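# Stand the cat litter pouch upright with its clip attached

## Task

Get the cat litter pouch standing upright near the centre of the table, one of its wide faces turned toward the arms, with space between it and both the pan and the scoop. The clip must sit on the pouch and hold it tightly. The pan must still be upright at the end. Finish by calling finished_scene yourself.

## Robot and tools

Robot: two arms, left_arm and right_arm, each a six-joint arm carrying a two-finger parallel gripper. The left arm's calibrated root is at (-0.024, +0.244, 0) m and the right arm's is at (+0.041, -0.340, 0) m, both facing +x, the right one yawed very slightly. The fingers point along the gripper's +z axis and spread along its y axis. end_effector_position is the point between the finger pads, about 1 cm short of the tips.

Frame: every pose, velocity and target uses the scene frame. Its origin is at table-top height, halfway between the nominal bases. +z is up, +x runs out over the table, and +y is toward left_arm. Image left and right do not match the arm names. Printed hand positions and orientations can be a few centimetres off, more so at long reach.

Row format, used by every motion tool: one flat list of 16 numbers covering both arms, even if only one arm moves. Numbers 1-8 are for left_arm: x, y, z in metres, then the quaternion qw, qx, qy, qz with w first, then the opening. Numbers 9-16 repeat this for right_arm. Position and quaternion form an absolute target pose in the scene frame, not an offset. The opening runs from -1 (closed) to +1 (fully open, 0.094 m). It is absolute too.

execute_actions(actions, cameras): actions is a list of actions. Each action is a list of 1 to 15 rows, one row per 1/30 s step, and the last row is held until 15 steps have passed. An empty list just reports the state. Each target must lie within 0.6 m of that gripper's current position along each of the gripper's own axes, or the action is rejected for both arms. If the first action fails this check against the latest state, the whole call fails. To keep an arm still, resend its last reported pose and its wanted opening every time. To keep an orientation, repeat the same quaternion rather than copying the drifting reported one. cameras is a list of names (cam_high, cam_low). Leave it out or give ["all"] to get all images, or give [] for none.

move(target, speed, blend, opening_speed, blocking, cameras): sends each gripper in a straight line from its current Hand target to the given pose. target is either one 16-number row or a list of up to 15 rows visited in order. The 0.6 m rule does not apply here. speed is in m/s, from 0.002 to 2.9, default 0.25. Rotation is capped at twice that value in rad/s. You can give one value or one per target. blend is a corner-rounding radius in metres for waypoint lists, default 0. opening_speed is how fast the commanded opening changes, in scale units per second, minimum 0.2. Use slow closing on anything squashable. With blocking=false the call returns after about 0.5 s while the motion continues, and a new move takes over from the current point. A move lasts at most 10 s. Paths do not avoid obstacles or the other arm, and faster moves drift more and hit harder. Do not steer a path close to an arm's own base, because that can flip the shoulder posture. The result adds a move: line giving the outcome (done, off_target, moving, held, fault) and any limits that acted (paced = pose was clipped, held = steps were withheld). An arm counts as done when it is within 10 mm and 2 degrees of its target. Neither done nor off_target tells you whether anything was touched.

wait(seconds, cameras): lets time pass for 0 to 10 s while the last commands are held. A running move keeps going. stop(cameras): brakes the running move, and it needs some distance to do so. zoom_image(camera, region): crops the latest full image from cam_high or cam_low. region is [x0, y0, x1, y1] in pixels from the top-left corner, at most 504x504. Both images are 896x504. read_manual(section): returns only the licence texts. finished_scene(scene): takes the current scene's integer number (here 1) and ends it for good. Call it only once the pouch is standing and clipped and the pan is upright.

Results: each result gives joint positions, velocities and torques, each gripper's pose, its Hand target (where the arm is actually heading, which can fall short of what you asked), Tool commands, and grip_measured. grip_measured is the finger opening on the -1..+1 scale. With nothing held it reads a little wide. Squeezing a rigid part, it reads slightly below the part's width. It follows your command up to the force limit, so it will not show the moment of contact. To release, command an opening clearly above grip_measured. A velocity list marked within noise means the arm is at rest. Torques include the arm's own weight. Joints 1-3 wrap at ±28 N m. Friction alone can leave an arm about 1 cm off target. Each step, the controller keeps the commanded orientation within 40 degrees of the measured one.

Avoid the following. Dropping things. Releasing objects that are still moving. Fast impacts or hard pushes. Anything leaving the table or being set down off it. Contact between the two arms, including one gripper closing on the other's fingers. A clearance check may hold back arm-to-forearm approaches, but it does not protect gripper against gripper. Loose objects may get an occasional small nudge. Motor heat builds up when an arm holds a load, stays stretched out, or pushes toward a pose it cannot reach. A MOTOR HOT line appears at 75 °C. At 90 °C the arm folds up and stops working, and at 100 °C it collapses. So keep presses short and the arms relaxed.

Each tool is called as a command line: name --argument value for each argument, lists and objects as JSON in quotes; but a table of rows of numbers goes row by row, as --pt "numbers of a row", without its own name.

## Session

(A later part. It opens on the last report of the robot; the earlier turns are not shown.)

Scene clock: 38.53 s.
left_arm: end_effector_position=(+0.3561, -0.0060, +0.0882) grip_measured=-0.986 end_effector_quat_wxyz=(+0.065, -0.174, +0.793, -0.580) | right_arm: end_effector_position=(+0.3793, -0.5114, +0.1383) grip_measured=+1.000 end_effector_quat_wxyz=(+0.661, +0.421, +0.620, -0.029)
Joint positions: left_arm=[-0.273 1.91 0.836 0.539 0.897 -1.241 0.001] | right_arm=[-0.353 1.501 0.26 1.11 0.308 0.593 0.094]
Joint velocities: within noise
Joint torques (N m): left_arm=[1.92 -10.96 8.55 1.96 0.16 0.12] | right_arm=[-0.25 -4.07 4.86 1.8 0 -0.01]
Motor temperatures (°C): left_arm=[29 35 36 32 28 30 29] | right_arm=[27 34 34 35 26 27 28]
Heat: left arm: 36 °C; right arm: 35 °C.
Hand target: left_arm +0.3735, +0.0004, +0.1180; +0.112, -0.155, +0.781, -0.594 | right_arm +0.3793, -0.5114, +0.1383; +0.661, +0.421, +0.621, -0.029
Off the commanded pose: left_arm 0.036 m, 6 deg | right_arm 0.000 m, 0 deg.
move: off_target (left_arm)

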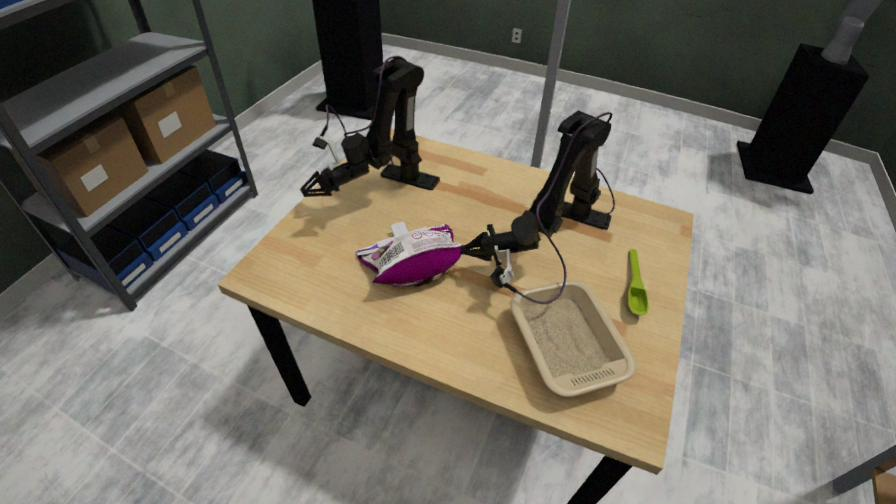

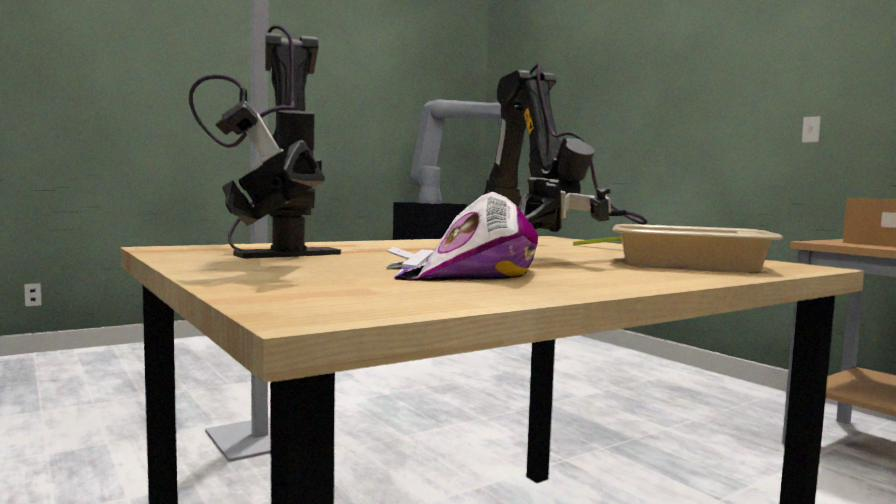

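move --pt "0.405 0.025 0.125 0.1117 -0.2146 0.8606 -0.4481 -1 0.3793 -0.5114 0.1383 0.661 0.421 0.621 -0.029 1" --pt "0.455 0.060 0.128 0.1117 -0.2146 0.8606 -0.4481 -1 0.3793 -0.5114 0.1383 0.661 0.421 0.621 -0.029 1" --speed 0.05 --blend '[0.02,0]'

zoom_image --camera "cam_high" --region '[340, 180, 540, 320]'

Scene clock: 45.30 s.
left_arm: end_effector_position=(+0.4242, +0.0494, +0.1066) grip_measured=-0.991 end_effector_quat_wxyz=(+0.054, -0.228, +0.868, -0.437) | right_arm: end_effector_position=(+0.3793, -0.5114, +0.1383) grip_measured=+1.000 end_effector_quat_wxyz=(+0.661, +0.421, +0.620, -0.029)
Joint positions: left_arm=[-0.162 1.981 1.39 -0.391 0.745 -0.91 0] | right_arm=[-0.353 1.501 0.26 1.11 0.308 0.593 0.094]
Joint velocities: within noise
Joint torques (N m): left_arm=[2.24 -9.51 11.36 1.93 0.09 0.22] | right_arm=[-0.05 -4.48 4.74 1.77 -0.03 -0.03]
Motor temperatures (°C): left_arm=[29 37 38 33 28 30 29] | right_arm=[27 35 35 35 26 27 28]
Heat: left arm: 38 °C; right arm: 35 °C.
Hand target: left_arm +0.4521, +0.0613, +0.1293; +0.112, -0.215, +0.861, -0.447 | right_arm +0.3793, -0.5114, +0.1383; +0.661, +0.421, +0.621, -0.029
Off the commanded pose: left_arm 0.039 m, 7 deg | right_arm 0.000 m, 0 deg.
move: off_target (left_arm)

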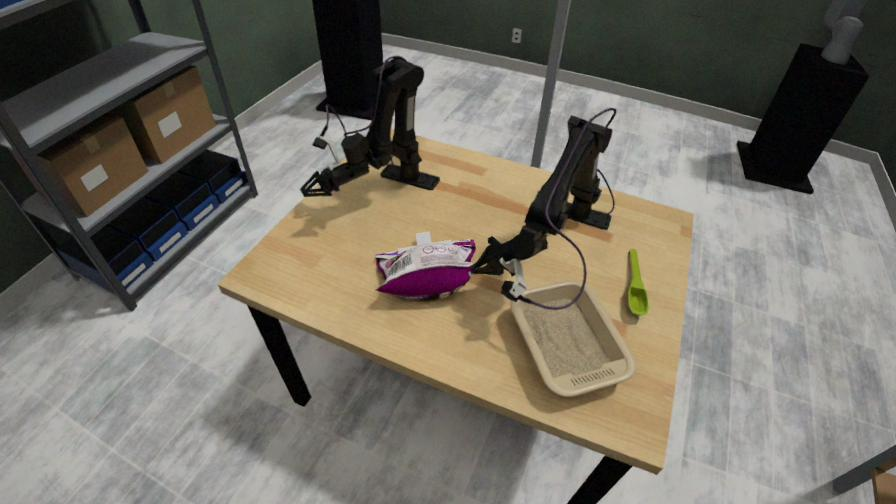

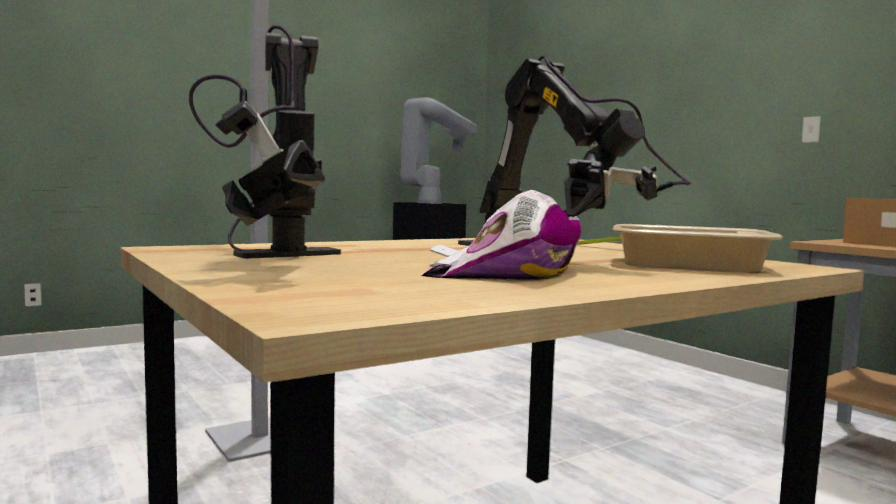

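Scaled by 2.520.

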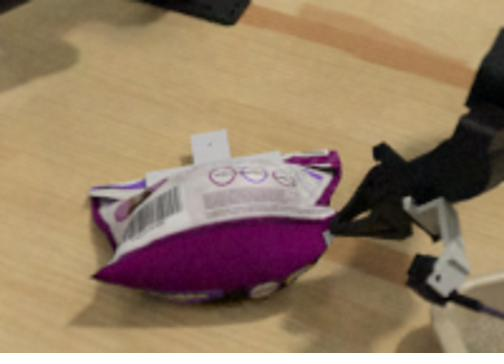

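move --pt "0.425 0.050 0.095 0.1117 -0.2146 0.8606 -0.4481 -1 0.3793 -0.5114 0.1383 0.661 0.421 0.621 -0.029 1" --pt "0.425 0.050 0.095 0.1117 -0.2146 0.8606 -0.4481 -0.3 0.3793 -0.5114 0.1383 0.661 0.421 0.621 -0.029 1" --pt "0.38 0.12 0.16 0.1117 -0.2146 0.8606 -0.4481 -0.3 0.3793 -0.5114 0.1383 0.661 0.421 0.621 -0.029 1" --speed '[0.06,0.06,0.12]'

zoom_image --camera "cam_high" --region '[360, 210, 500, 310]'

zoom_image --camera "cam_low" --region '[410, 170, 610, 300]'

Scene clock: 49.30 s.
left_arm: end_effector_position=(+0.3821, +0.1205, +0.1490) grip_measured=-0.301 end_effector_quat_wxyz=(+0.104, -0.225, +0.862, -0.442) | right_arm: end_effector_position=(+0.3793, -0.5114, +0.1383) grip_measured=+1.000 end_effector_quat_wxyz=(+0.661, +0.421, +0.620, -0.029)
Joint positions: left_arm=[0.009 1.715 1.206 -0.497 0.802 -0.747 0.033] | right_arm=[-0.353 1.501 0.26 1.11 0.308 0.593 0.094]
Joint velocities: within noise
Joint torques (N m): left_arm=[0.28 -9.26 7.38 1.16 0.53 0.15] | right_arm=[-0.03 -4.49 4.86 1.8 0 -0.04]
Motor temperatures (°C): left_arm=[29 38 38 33 28 30 29] | right_arm=[27 35 35 35 26 27 28]
Heat: left arm: 38 °C; right arm: 35 °C.
Hand target: left_arm +0.3801, +0.1200, +0.1597; +0.112, -0.215, +0.861, -0.448 | right_arm +0.3793, -0.5114, +0.1383; +0.661, +0.421, +0.621, -0.029
Off the commanded pose: left_arm 0.011 m, 2 deg | right_arm 0.000 m, 0 deg.
move: off_target (left_arm); target 2's new opening was sent with left_arm's hand 0.012 m and 4 deg from that target

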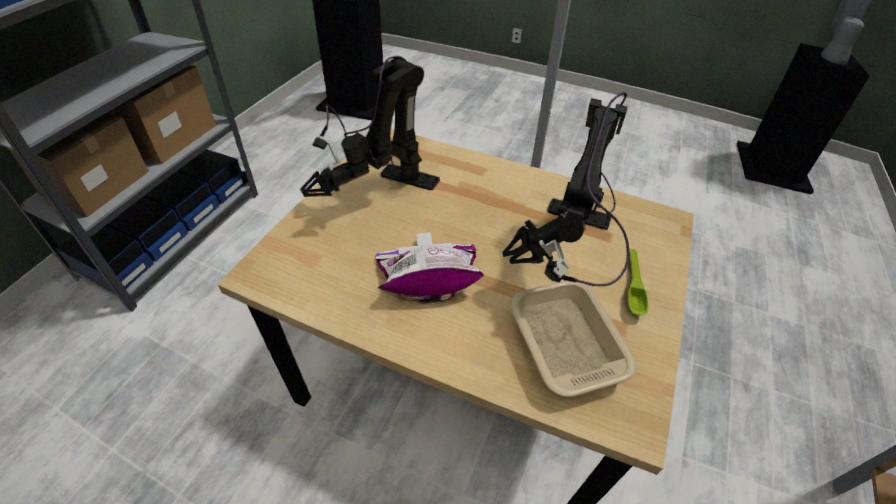

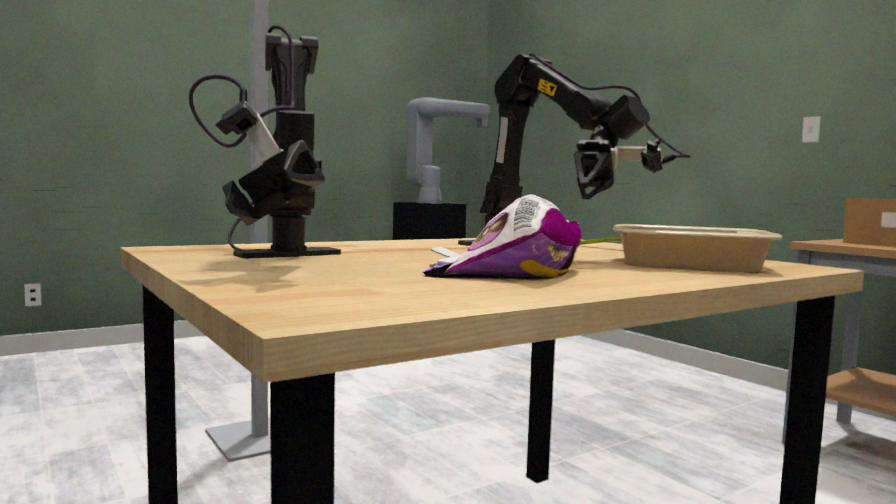

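Scaled by 3.600.

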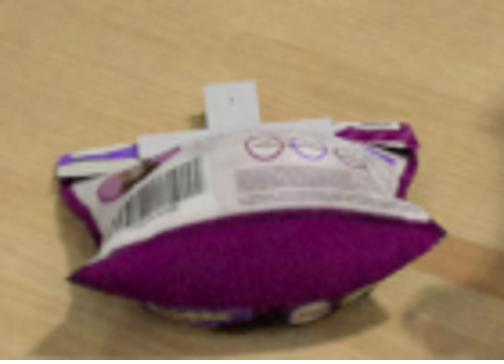

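Scaled by 2.520.

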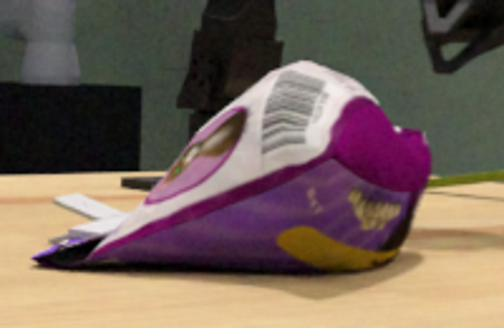

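zoom_image --camera "cam_high" --region '[440, 230, 500, 290]'

zoom_image --camera "cam_high" --region '[365, 235, 425, 295]'

zoom_image --camera "cam_low" --region '[410, 230, 490, 290]'

Scaled by 8.400.

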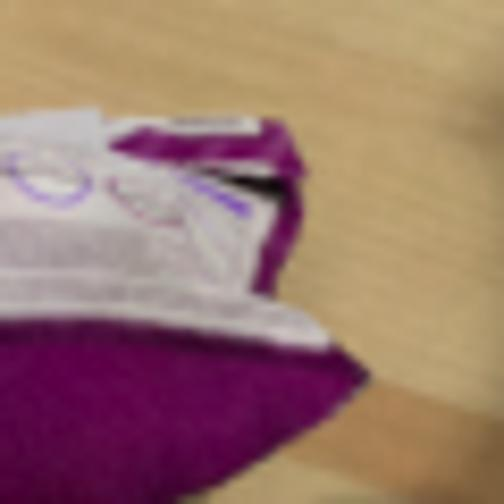

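Scaled by 8.400.

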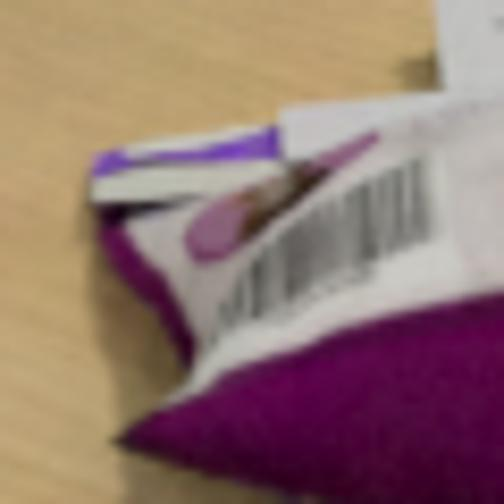

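Scaled by 6.300.

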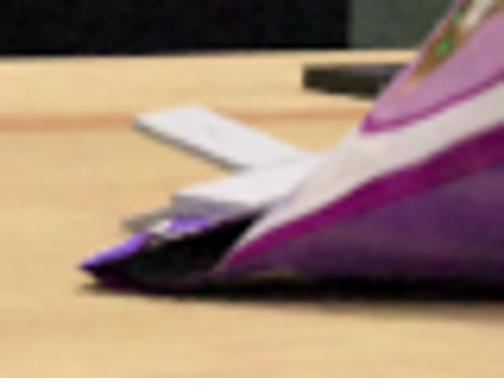

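move --pt "0.28 0.19 0.18 0.4619 0.3314 0.8001 -0.1913 -0.25 0.30 -0.36 0.12 0.2522 0.3959 0.7447 0.4744 -0.25" --pt "0.22 0.16 0.13 0.4765 0.7481 0.3895 0.2481 -0.25 0.335 -0.287 0.04 0.2522 0.3959 0.7447 0.4744 -0.25" --speed '[0.25,0.15]' --blend '[0.04,0]'

zoom_image --camera "cam_high" --region '[340, 210, 440, 290]'

Scene clock: 59.10 s.
left_arm: end_effector_position=(+0.2225, +0.1615, +0.1339) grip_measured=-0.251 end_effector_quat_wxyz=(+0.476, +0.747, +0.390, +0.251) | right_arm: end_effector_position=(+0.3389, -0.2896, +0.0447) grip_measured=-0.248 end_effector_quat_wxyz=(+0.256, +0.396, +0.742, +0.477)
Joint positions: left_arm=[0.074 0.601 0.269 -0.204 0.606 1.902 0.035] | right_arm=[-0.27 1.465 0.139 0.731 -0.741 1.141 0.035]
Joint velocities: within noise
Joint torques (N m): left_arm=[-0.49 0.23 6.37 1.82 0.08 -0.04] | right_arm=[0.77 -2.8 3.08 1.62 -0.23 -0.1]
Motor temperatures (°C): left_arm=[29 35 37 34 28 30 28] | right_arm=[27 34 35 36 26 27 28]
Heat: left arm: 37 °C; right arm: 36 °C.
Hand target: left_arm +0.2201, +0.1600, +0.1300; +0.477, +0.748, +0.390, +0.248 | right_arm +0.3349, -0.2871, +0.0401; +0.252, +0.396, +0.745, +0.474
Off the commanded pose: left_arm 0.005 m, 0 deg | right_arm 0.007 m, 1 deg.
move: done

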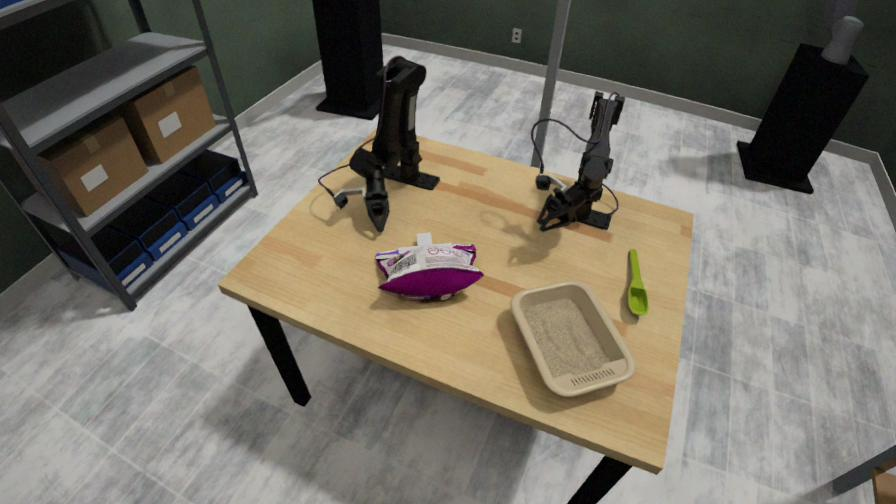

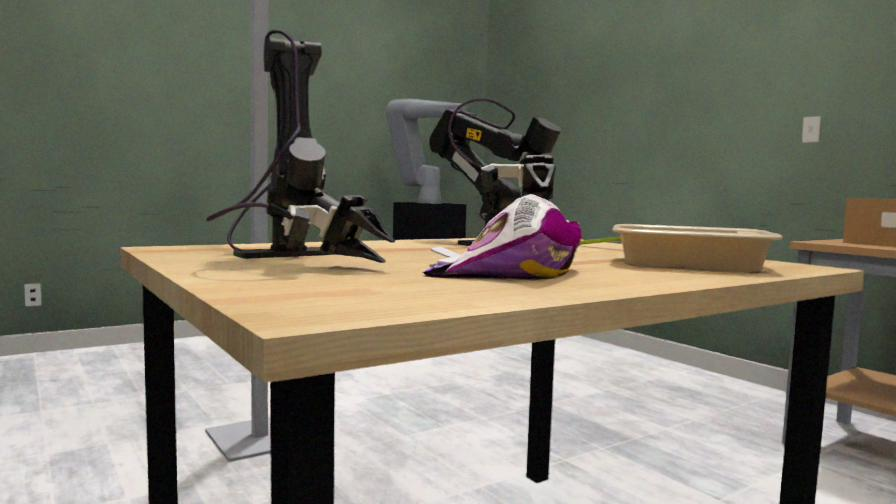

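Scaled by 5.040.

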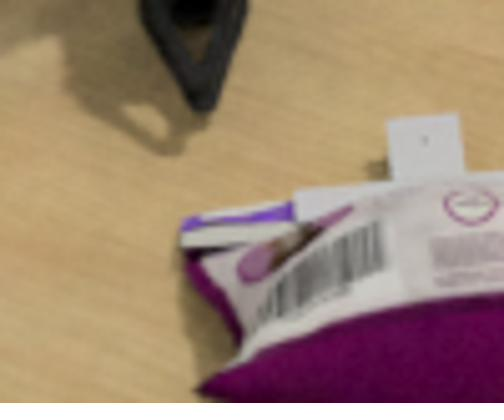

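move --pt "0.22 0.16 0.13 0.4765 0.7481 0.3895 0.2481 -0.25 0.335 -0.287 0.022 0.2522 0.3959 0.7447 0.4744 -0.25" --pt "0.22 0.16 0.13 0.4765 0.7481 0.3895 0.2481 -0.25 0.385 -0.254 0.022 0.2522 0.3959 0.7447 0.4744 -0.25" --speed 0.04

zoom_image --camera "cam_high" --region '[360, 225, 420, 275]'

zoom_image --camera "cam_low" --region '[390, 220, 490, 290]'

Scene clock: 61.83 s.
left_arm: end_effector_position=(+0.2226, +0.1616, +0.1340) grip_measured=-0.251 end_effector_quat_wxyz=(+0.476, +0.747, +0.389, +0.252) | right_arm: end_effector_position=(+0.3838, -0.2537, +0.0306) grip_measured=-0.248 end_effector_quat_wxyz=(+0.258, +0.387, +0.740, +0.486)
Joint positions: left_arm=[0.074 0.601 0.269 -0.204 0.605 1.902 0.035] | right_arm=[-0.06 1.786 0.254 1.042 -0.577 1.281 0.035]
Joint velocities: within noise
Joint torques (N m): left_arm=[-0.28 0.25 6.53 1.88 0.16 -0.04] | right_arm=[0.5 -3.88 4.03 1.38 0.03 -0.13]
Motor temperatures (°C): left_arm=[29 34 37 34 28 30 28] | right_arm=[27 34 35 36 26 27 28]
Heat: left arm: 37 °C; right arm: 36 °C.
Hand target: left_arm +0.2201, +0.1600, +0.1299; +0.476, +0.748, +0.390, +0.248 | right_arm +0.3846, -0.2541, +0.0222; +0.252, +0.396, +0.745, +0.474
Off the commanded pose: left_arm 0.005 m, 0 deg | right_arm 0.009 m, 2 deg.
move: done

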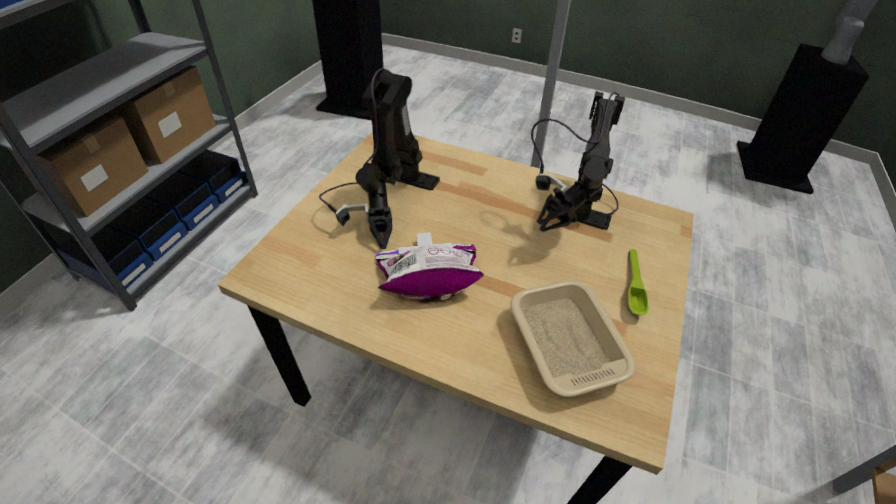

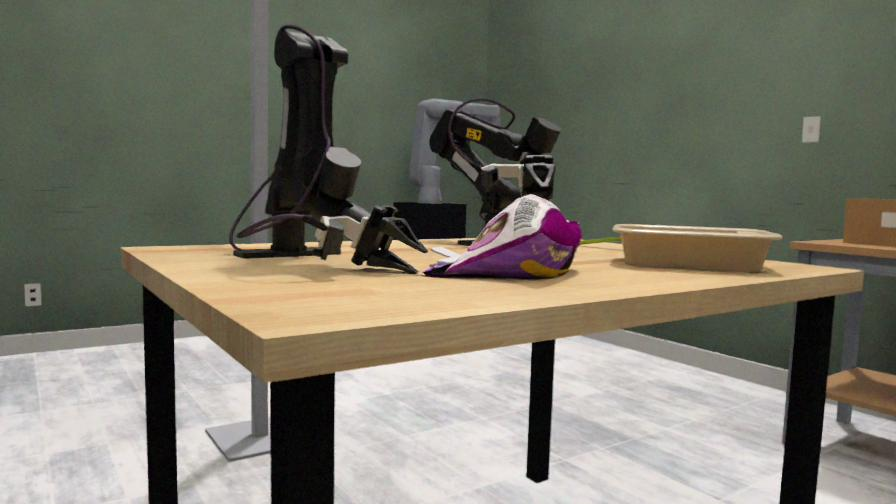

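Scaled by 8.400.

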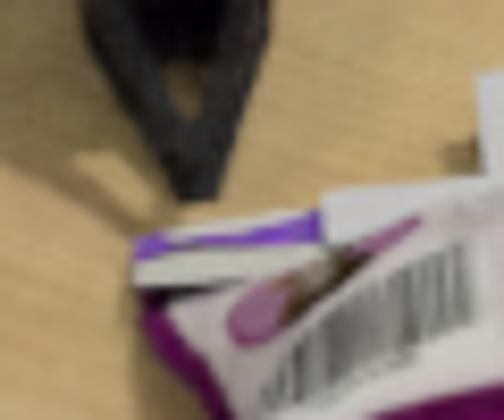

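Scaled by 5.040.

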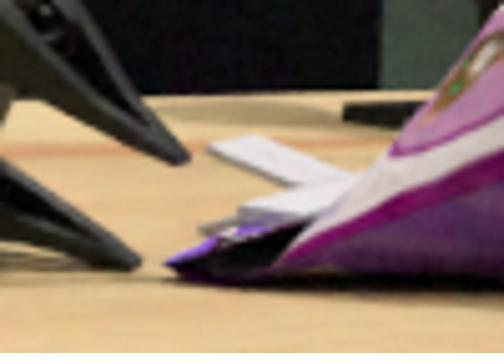

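move --pt "0.22 0.16 0.13 0.4765 0.7481 0.3895 0.2481 -0.25 0.380 -0.257 0.010 0.2522 0.3959 0.7447 0.4744 -0.25" --speed 0.04

zoom_image --camera "cam_low" --region '[390, 220, 490, 290]'

Scene clock: 62.90 s.
left_arm: end_effector_position=(+0.2226, +0.1616, +0.1341) grip_measured=-0.251 end_effector_quat_wxyz=(+0.476, +0.747, +0.389, +0.252) | right_arm: end_effector_position=(+0.3887, -0.2534, +0.0302) grip_measured=-0.248 end_effector_quat_wxyz=(+0.274, +0.376, +0.734, +0.494)
Joint positions: left_arm=[0.074 0.601 0.269 -0.203 0.605 1.902 0.035] | right_arm=[-0.06 1.858 0.254 1.158 -0.579 1.281 0.035]
Joint velocities: within noise
Joint torques (N m): left_arm=[-0.51 -0.1 6.41 1.85 0.16 -0.01] | right_arm=[-0.61 -3.55 1.69 1.24 -0.12 -0.14]
Motor temperatures (°C): left_arm=[29 34 37 34 28 30 28] | right_arm=[27 34 34 36 26 27 28]
Heat: left arm: 37 °C; right arm: 36 °C.
Hand target: left_arm +0.2201, +0.1600, +0.1300; +0.477, +0.748, +0.390, +0.248 | right_arm +0.3791, -0.2568, +0.0109; +0.252, +0.396, +0.745, +0.475
Off the commanded pose: left_arm 0.005 m, 0 deg | right_arm 0.022 m, 4 deg.
move: off_target (right_arm)

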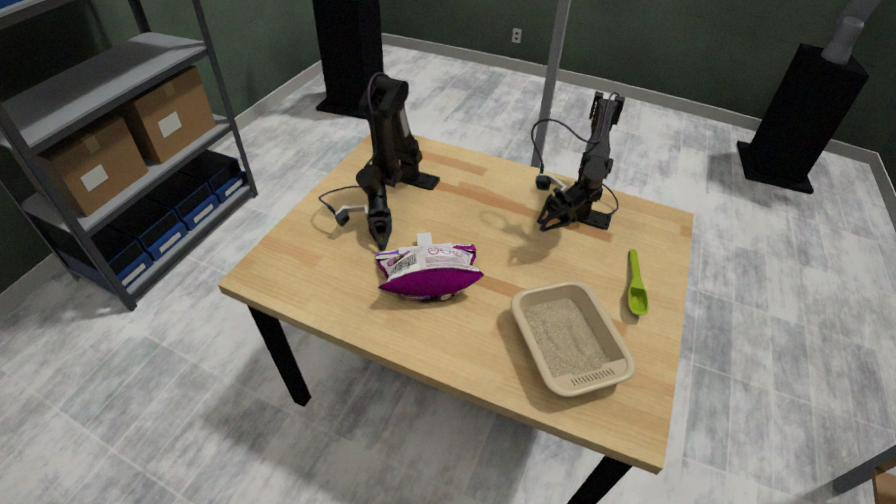

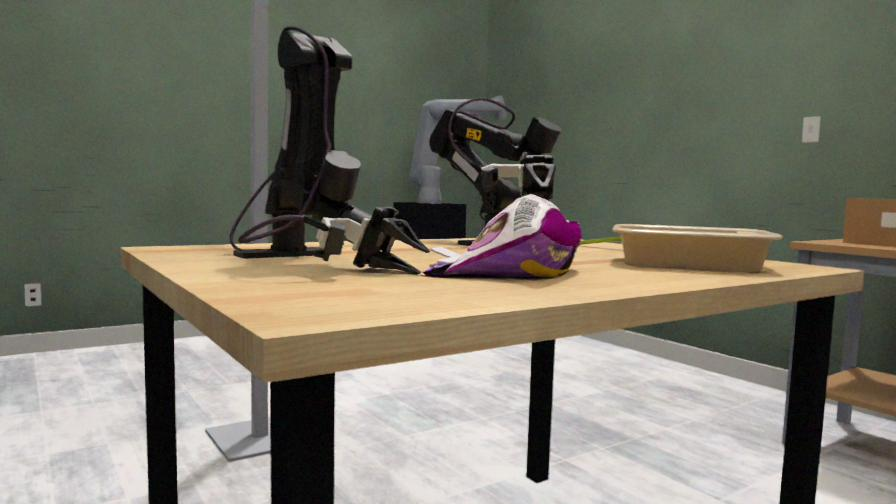

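Scaled by 5.040.

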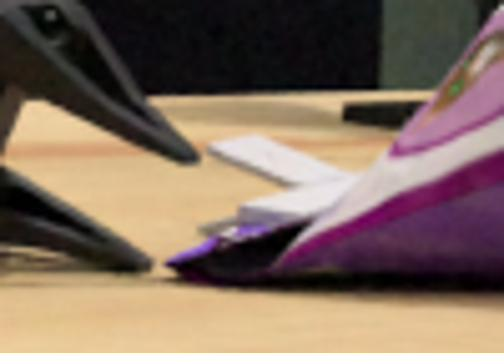

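move --pt "0.22 0.16 0.13 0.4765 0.7481 0.3895 0.2481 -0.25 0.385 -0.254 0.018 0.2522 0.3959 0.7447 0.4744 -0.25" --pt "0.22 0.16 0.13 0.4765 0.7481 0.3895 0.2481 -0.25 0.404 -0.241 0.018 0.2522 0.3959 0.7447 0.4744 -0.25" --speed 0.03

zoom_image --camera "cam_low" --region '[390, 220, 490, 290]'

zoom_image --camera "cam_high" --region '[360, 225, 420, 275]'

Scene clock: 64.57 s.
left_arm: end_effector_position=(+0.2226, +0.1616, +0.1341) grip_measured=-0.251 end_effector_quat_wxyz=(+0.476, +0.747, +0.389, +0.252) | right_arm: end_effector_position=(+0.4045, -0.2415, +0.0310) grip_measured=-0.248 end_effector_quat_wxyz=(+0.266, +0.384, +0.736, +0.489)
Joint positions: left_arm=[0.074 0.601 0.269 -0.203 0.605 1.902 0.035] | right_arm=[-0.002 1.856 0.324 1.078 -0.523 1.315 0.035]
Joint velocities: within noise
Joint torques (N m): left_arm=[-0.57 0.06 6.35 1.87 0.15 -0.02] | right_arm=[0.7 -4.44 4.18 1.26 0.02 -0.1]
Motor temperatures (°C): left_arm=[29 33 37 34 28 30 28] | right_arm=[27 34 34 35 26 27 28]
Heat: left arm: 37 °C; right arm: 35 °C.
Hand target: left_arm +0.2201, +0.1600, +0.1300; +0.477, +0.748, +0.390, +0.248 | right_arm +0.4033, -0.2412, +0.0184; +0.252, +0.396, +0.745, +0.475
Off the commanded pose: left_arm 0.005 m, 0 deg | right_arm 0.013 m, 3 deg.
move: off_target (right_arm)

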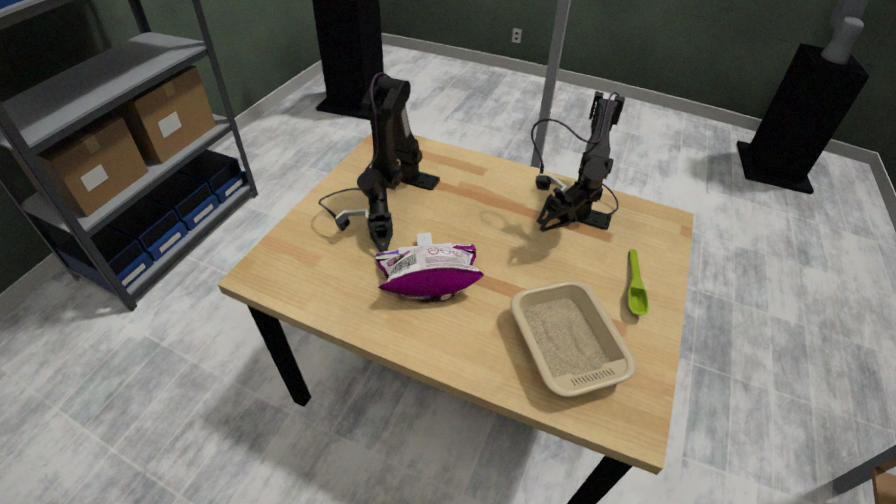

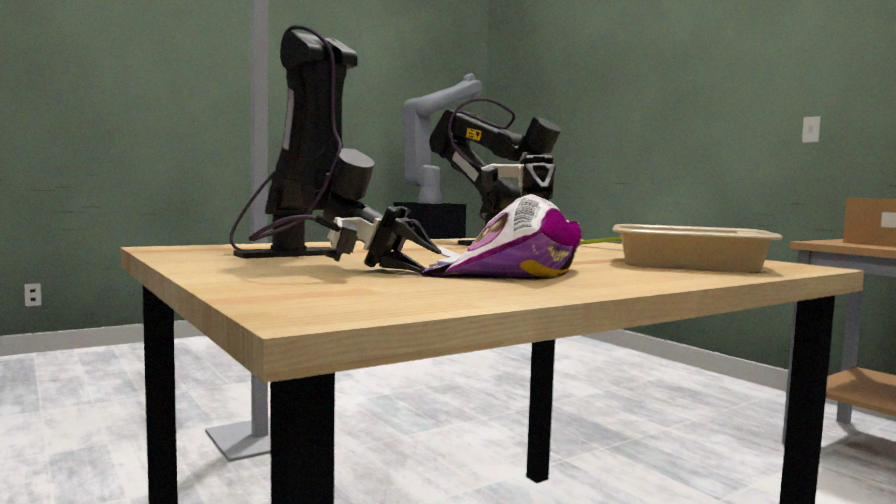

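Scaled by 5.040.

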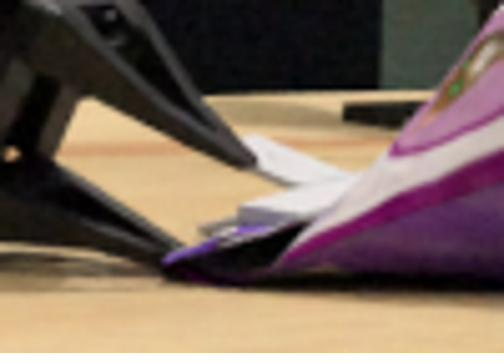

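Scaled by 8.400.

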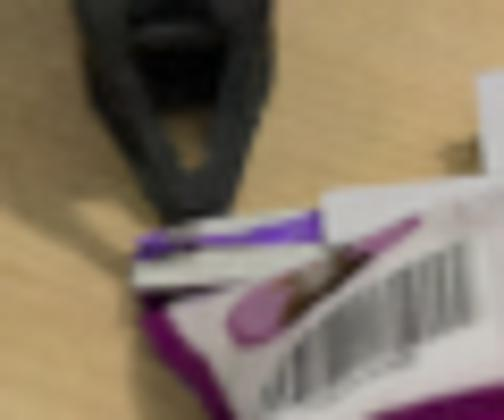

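move --pt "0.22 0.16 0.13 0.4765 0.7481 0.3895 0.2481 -0.25 0.424 -0.229 0.018 0.2522 0.3959 0.7447 0.4744 -0.25" --speed 0.03

zoom_image --camera "cam_low" --region '[390, 220, 490, 290]'

zoom_image --camera "cam_high" --region '[360, 225, 420, 275]'

Scene clock: 65.80 s.
left_arm: end_effector_position=(+0.2226, +0.1616, +0.1341) grip_measured=-0.251 end_effector_quat_wxyz=(+0.476, +0.747, +0.389, +0.252) | right_arm: end_effector_position=(+0.4242, -0.2300, +0.0314) grip_measured=-0.248 end_effector_quat_wxyz=(+0.266, +0.385, +0.736, +0.490)
Joint positions: left_arm=[0.074 0.601 0.269 -0.203 0.605 1.903 0.035] | right_arm=[0.043 1.897 0.405 1.05 -0.482 1.339 0.035]
Joint velocities: within noise
Joint torques (N m): left_arm=[-0.51 0.13 6.52 1.85 0.13 -0.01] | right_arm=[0.79 -4.64 4.57 1.28 0.01 -0.09]
Motor temperatures (°C): left_arm=[29 33 37 34 28 30 28] | right_arm=[27 34 34 35 26 27 28]
Heat: left arm: 37 °C; right arm: 35 °C.
Hand target: left_arm +0.2201, +0.1600, +0.1300; +0.476, +0.748, +0.389, +0.248 | right_arm +0.4232, -0.2292, +0.0183; +0.252, +0.396, +0.745, +0.475
Off the commanded pose: left_arm 0.005 m, 0 deg | right_arm 0.013 m, 3 deg.
move: off_target (right_arm)

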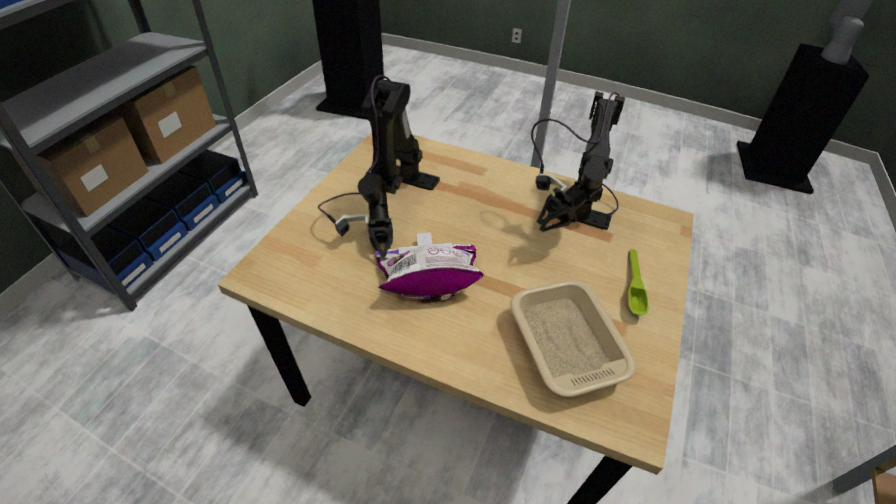

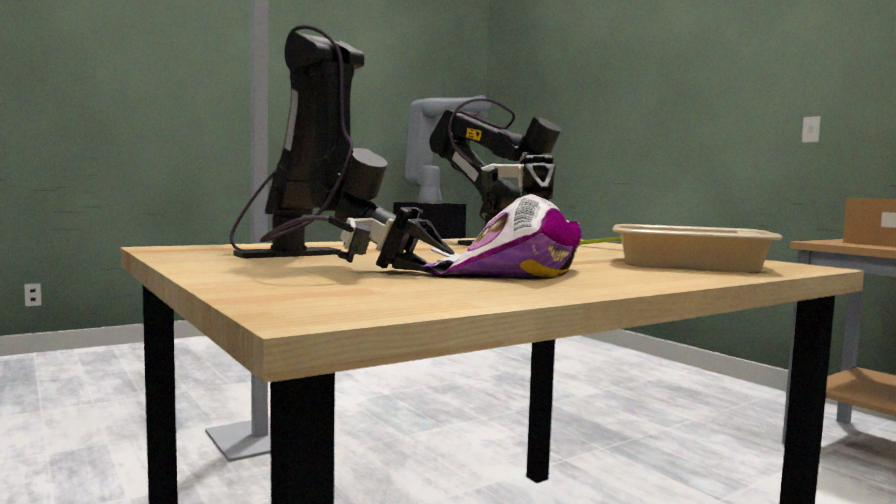

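Scaled by 5.040.

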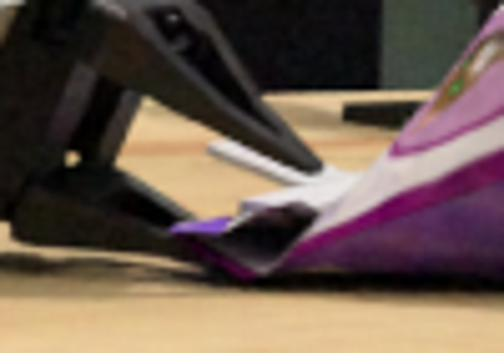

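Scaled by 8.400.

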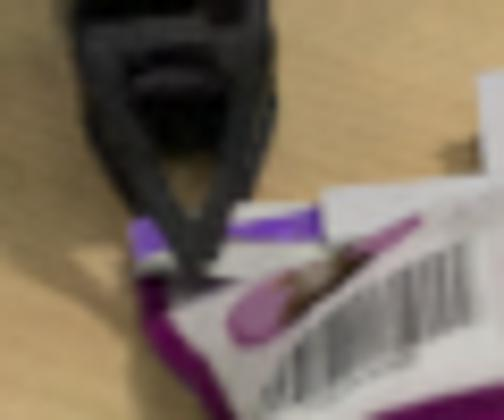

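move --pt "0.22 0.16 0.13 0.4765 0.7481 0.3895 0.2481 -0.25 0.419 -0.233 0.022 0.2522 0.3959 0.7447 0.4744 -0.25" --pt "0.22 0.16 0.13 0.4765 0.7481 0.3895 0.2481 -0.25 0.419 -0.233 0.024 0.2522 0.3959 0.7447 0.4744 -1" --speed 0.03 --opening_speed 0.5

zoom_image --camera "cam_low" --region '[390, 220, 490, 290]'

zoom_image --camera "cam_high" --region '[360, 225, 420, 275]'

Scene clock: 68.67 s.
left_arm: end_effector_position=(+0.2226, +0.1616, +0.1341) grip_measured=-0.251 end_effector_quat_wxyz=(+0.476, +0.747, +0.389, +0.252) | right_arm: end_effector_position=(+0.4193, -0.2311, +0.0225) grip_measured=-0.979 end_effector_quat_wxyz=(+0.250, +0.396, +0.744, +0.477)
Joint positions: left_arm=[0.074 0.601 0.269 -0.203 0.605 1.903 0.035] | right_arm=[0.043 1.887 0.405 0.989 -0.477 1.335 0.001]
Joint velocities: within noise
Joint torques (N m): left_arm=[-0.65 0.13 6.17 1.82 0.16 0.01] | right_arm=[-0.62 -7.47 3.15 1.53 -0.2 -0.13]
Motor temperatures (°C): left_arm=[29 33 37 35 28 30 28] | right_arm=[27 35 34 36 26 27 28]
Heat: left arm: 37 °C; right arm: 36 °C.
Hand target: left_arm +0.2201, +0.1600, +0.1299; +0.476, +0.748, +0.389, +0.248 | right_arm +0.4189, -0.2330, +0.0239; +0.252, +0.396, +0.745, +0.474
Off the commanded pose: left_arm 0.005 m, 0 deg | right_arm 0.002 m, 0 deg.
move: done

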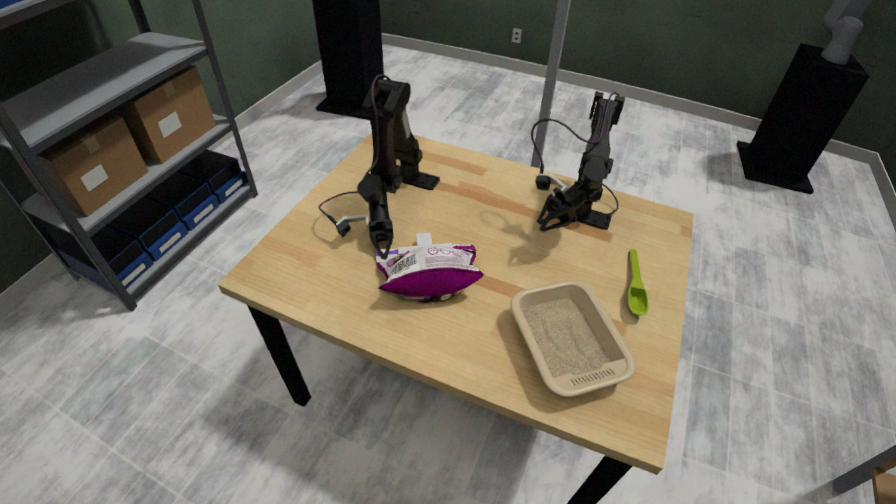

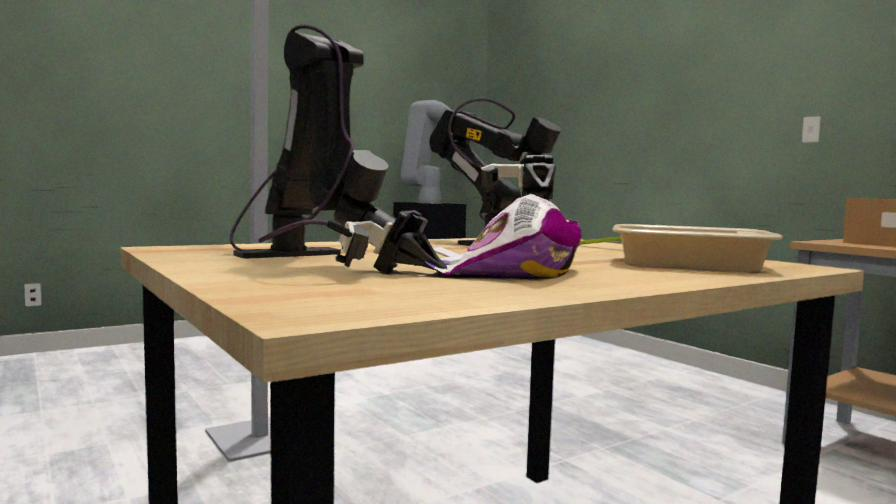

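Scaled by 5.040.

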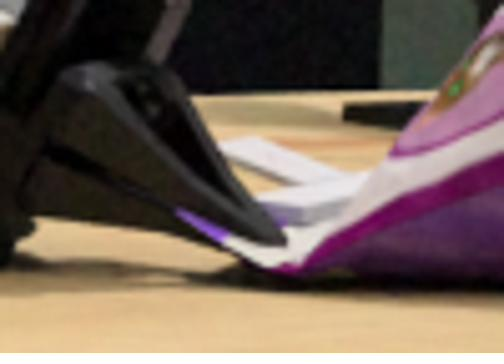

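Scaled by 8.400.

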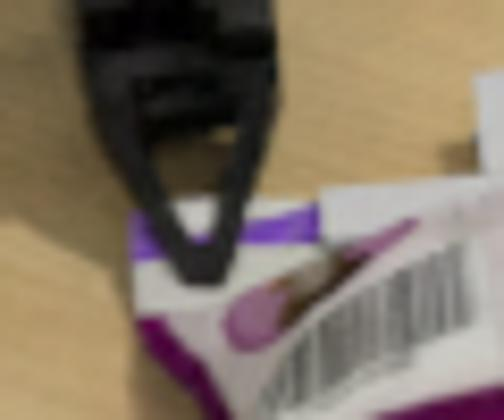

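move --pt "0.22 0.16 0.13 0.4765 0.7481 0.3895 0.2481 -0.25 0.415 -0.235 0.11 0.2522 0.3959 0.7447 0.4744 -1" --speed 0.06

zoom_image --camera "cam_low" --region '[390, 160, 610, 300]'

zoom_image --camera "cam_high" --region '[360, 210, 500, 310]'

Scene clock: 70.77 s.
left_arm: end_effector_position=(+0.2227, +0.1616, +0.1341) grip_measured=-0.251 end_effector_quat_wxyz=(+0.476, +0.747, +0.389, +0.252) | right_arm: end_effector_position=(+0.4015, -0.2338, +0.0804) grip_measured=-0.982 end_effector_quat_wxyz=(+0.223, +0.416, +0.756, +0.453)
Joint positions: left_arm=[0.074 0.601 0.269 -0.203 0.605 1.903 0.035] | right_arm=[0.043 1.47 0.464 0.424 -0.468 1.328 0.001]
Joint velocities: within noise
Joint torques (N m): left_arm=[-0.34 0.17 6.32 1.81 0.15 -0.06] | right_arm=[-1.21 -7.61 8.38 1.65 -0.37 -0.09]
Motor temperatures (°C): left_arm=[29 32 37 35 28 30 28] | right_arm=[27 35 34 36 26 27 28]
Heat: left arm: 37 °C; right arm: 36 °C.
Hand target: left_arm +0.2201, +0.1600, +0.1300; +0.477, +0.748, +0.389, +0.248 | right_arm +0.4140, -0.2350, +0.1098; +0.253, +0.396, +0.745, +0.474
Off the commanded pose: left_arm 0.005 m, 0 deg | right_arm 0.033 m, 5 deg.
move: off_target (right_arm)

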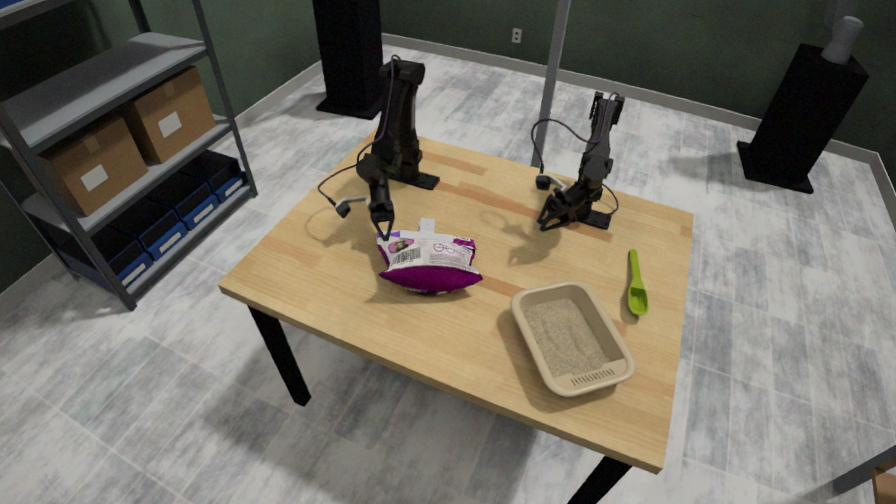

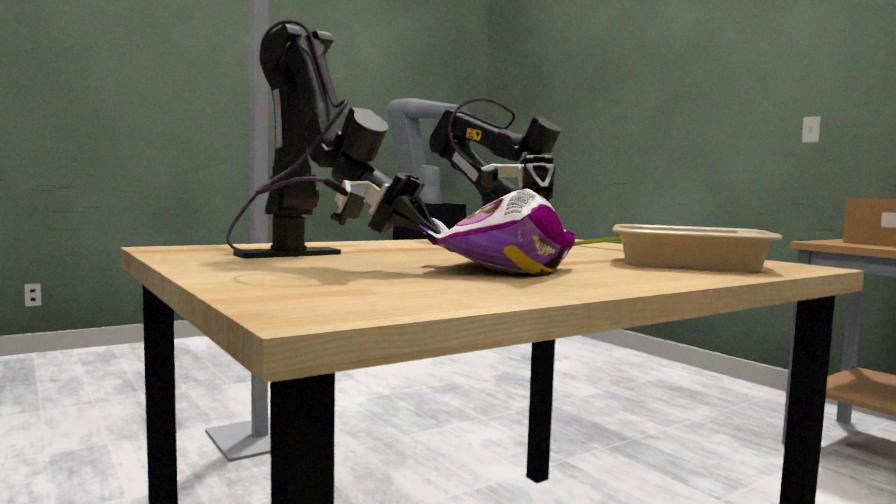

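Scaled by 2.291.

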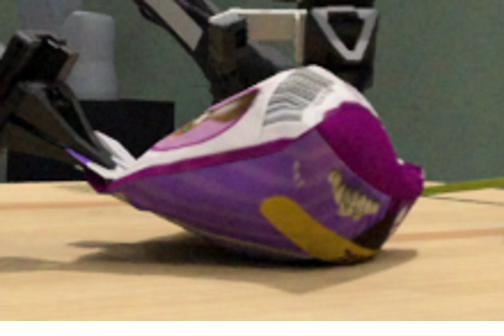

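Scaled by 3.600.

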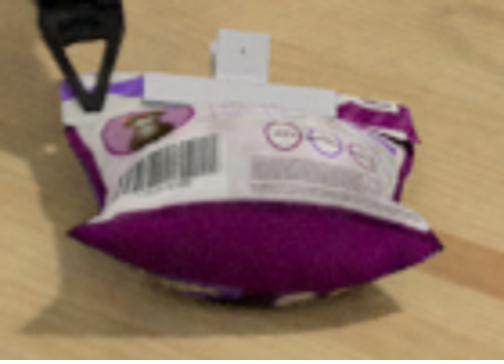

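zoom_image --camera "cam_high" --region '[440, 225, 490, 275]'

zoom_image --camera "cam_low" --region '[540, 200, 600, 260]'

Scaled by 10.080.

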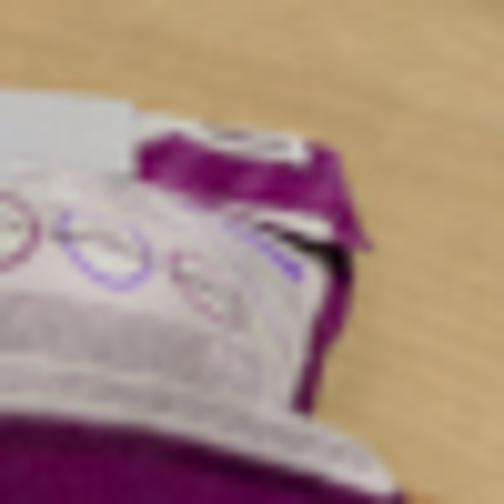

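Scaled by 8.400.

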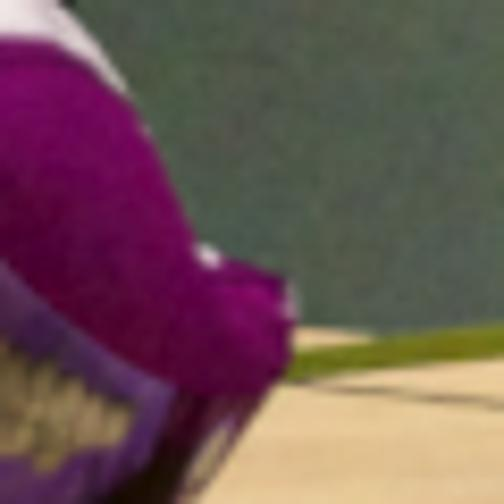

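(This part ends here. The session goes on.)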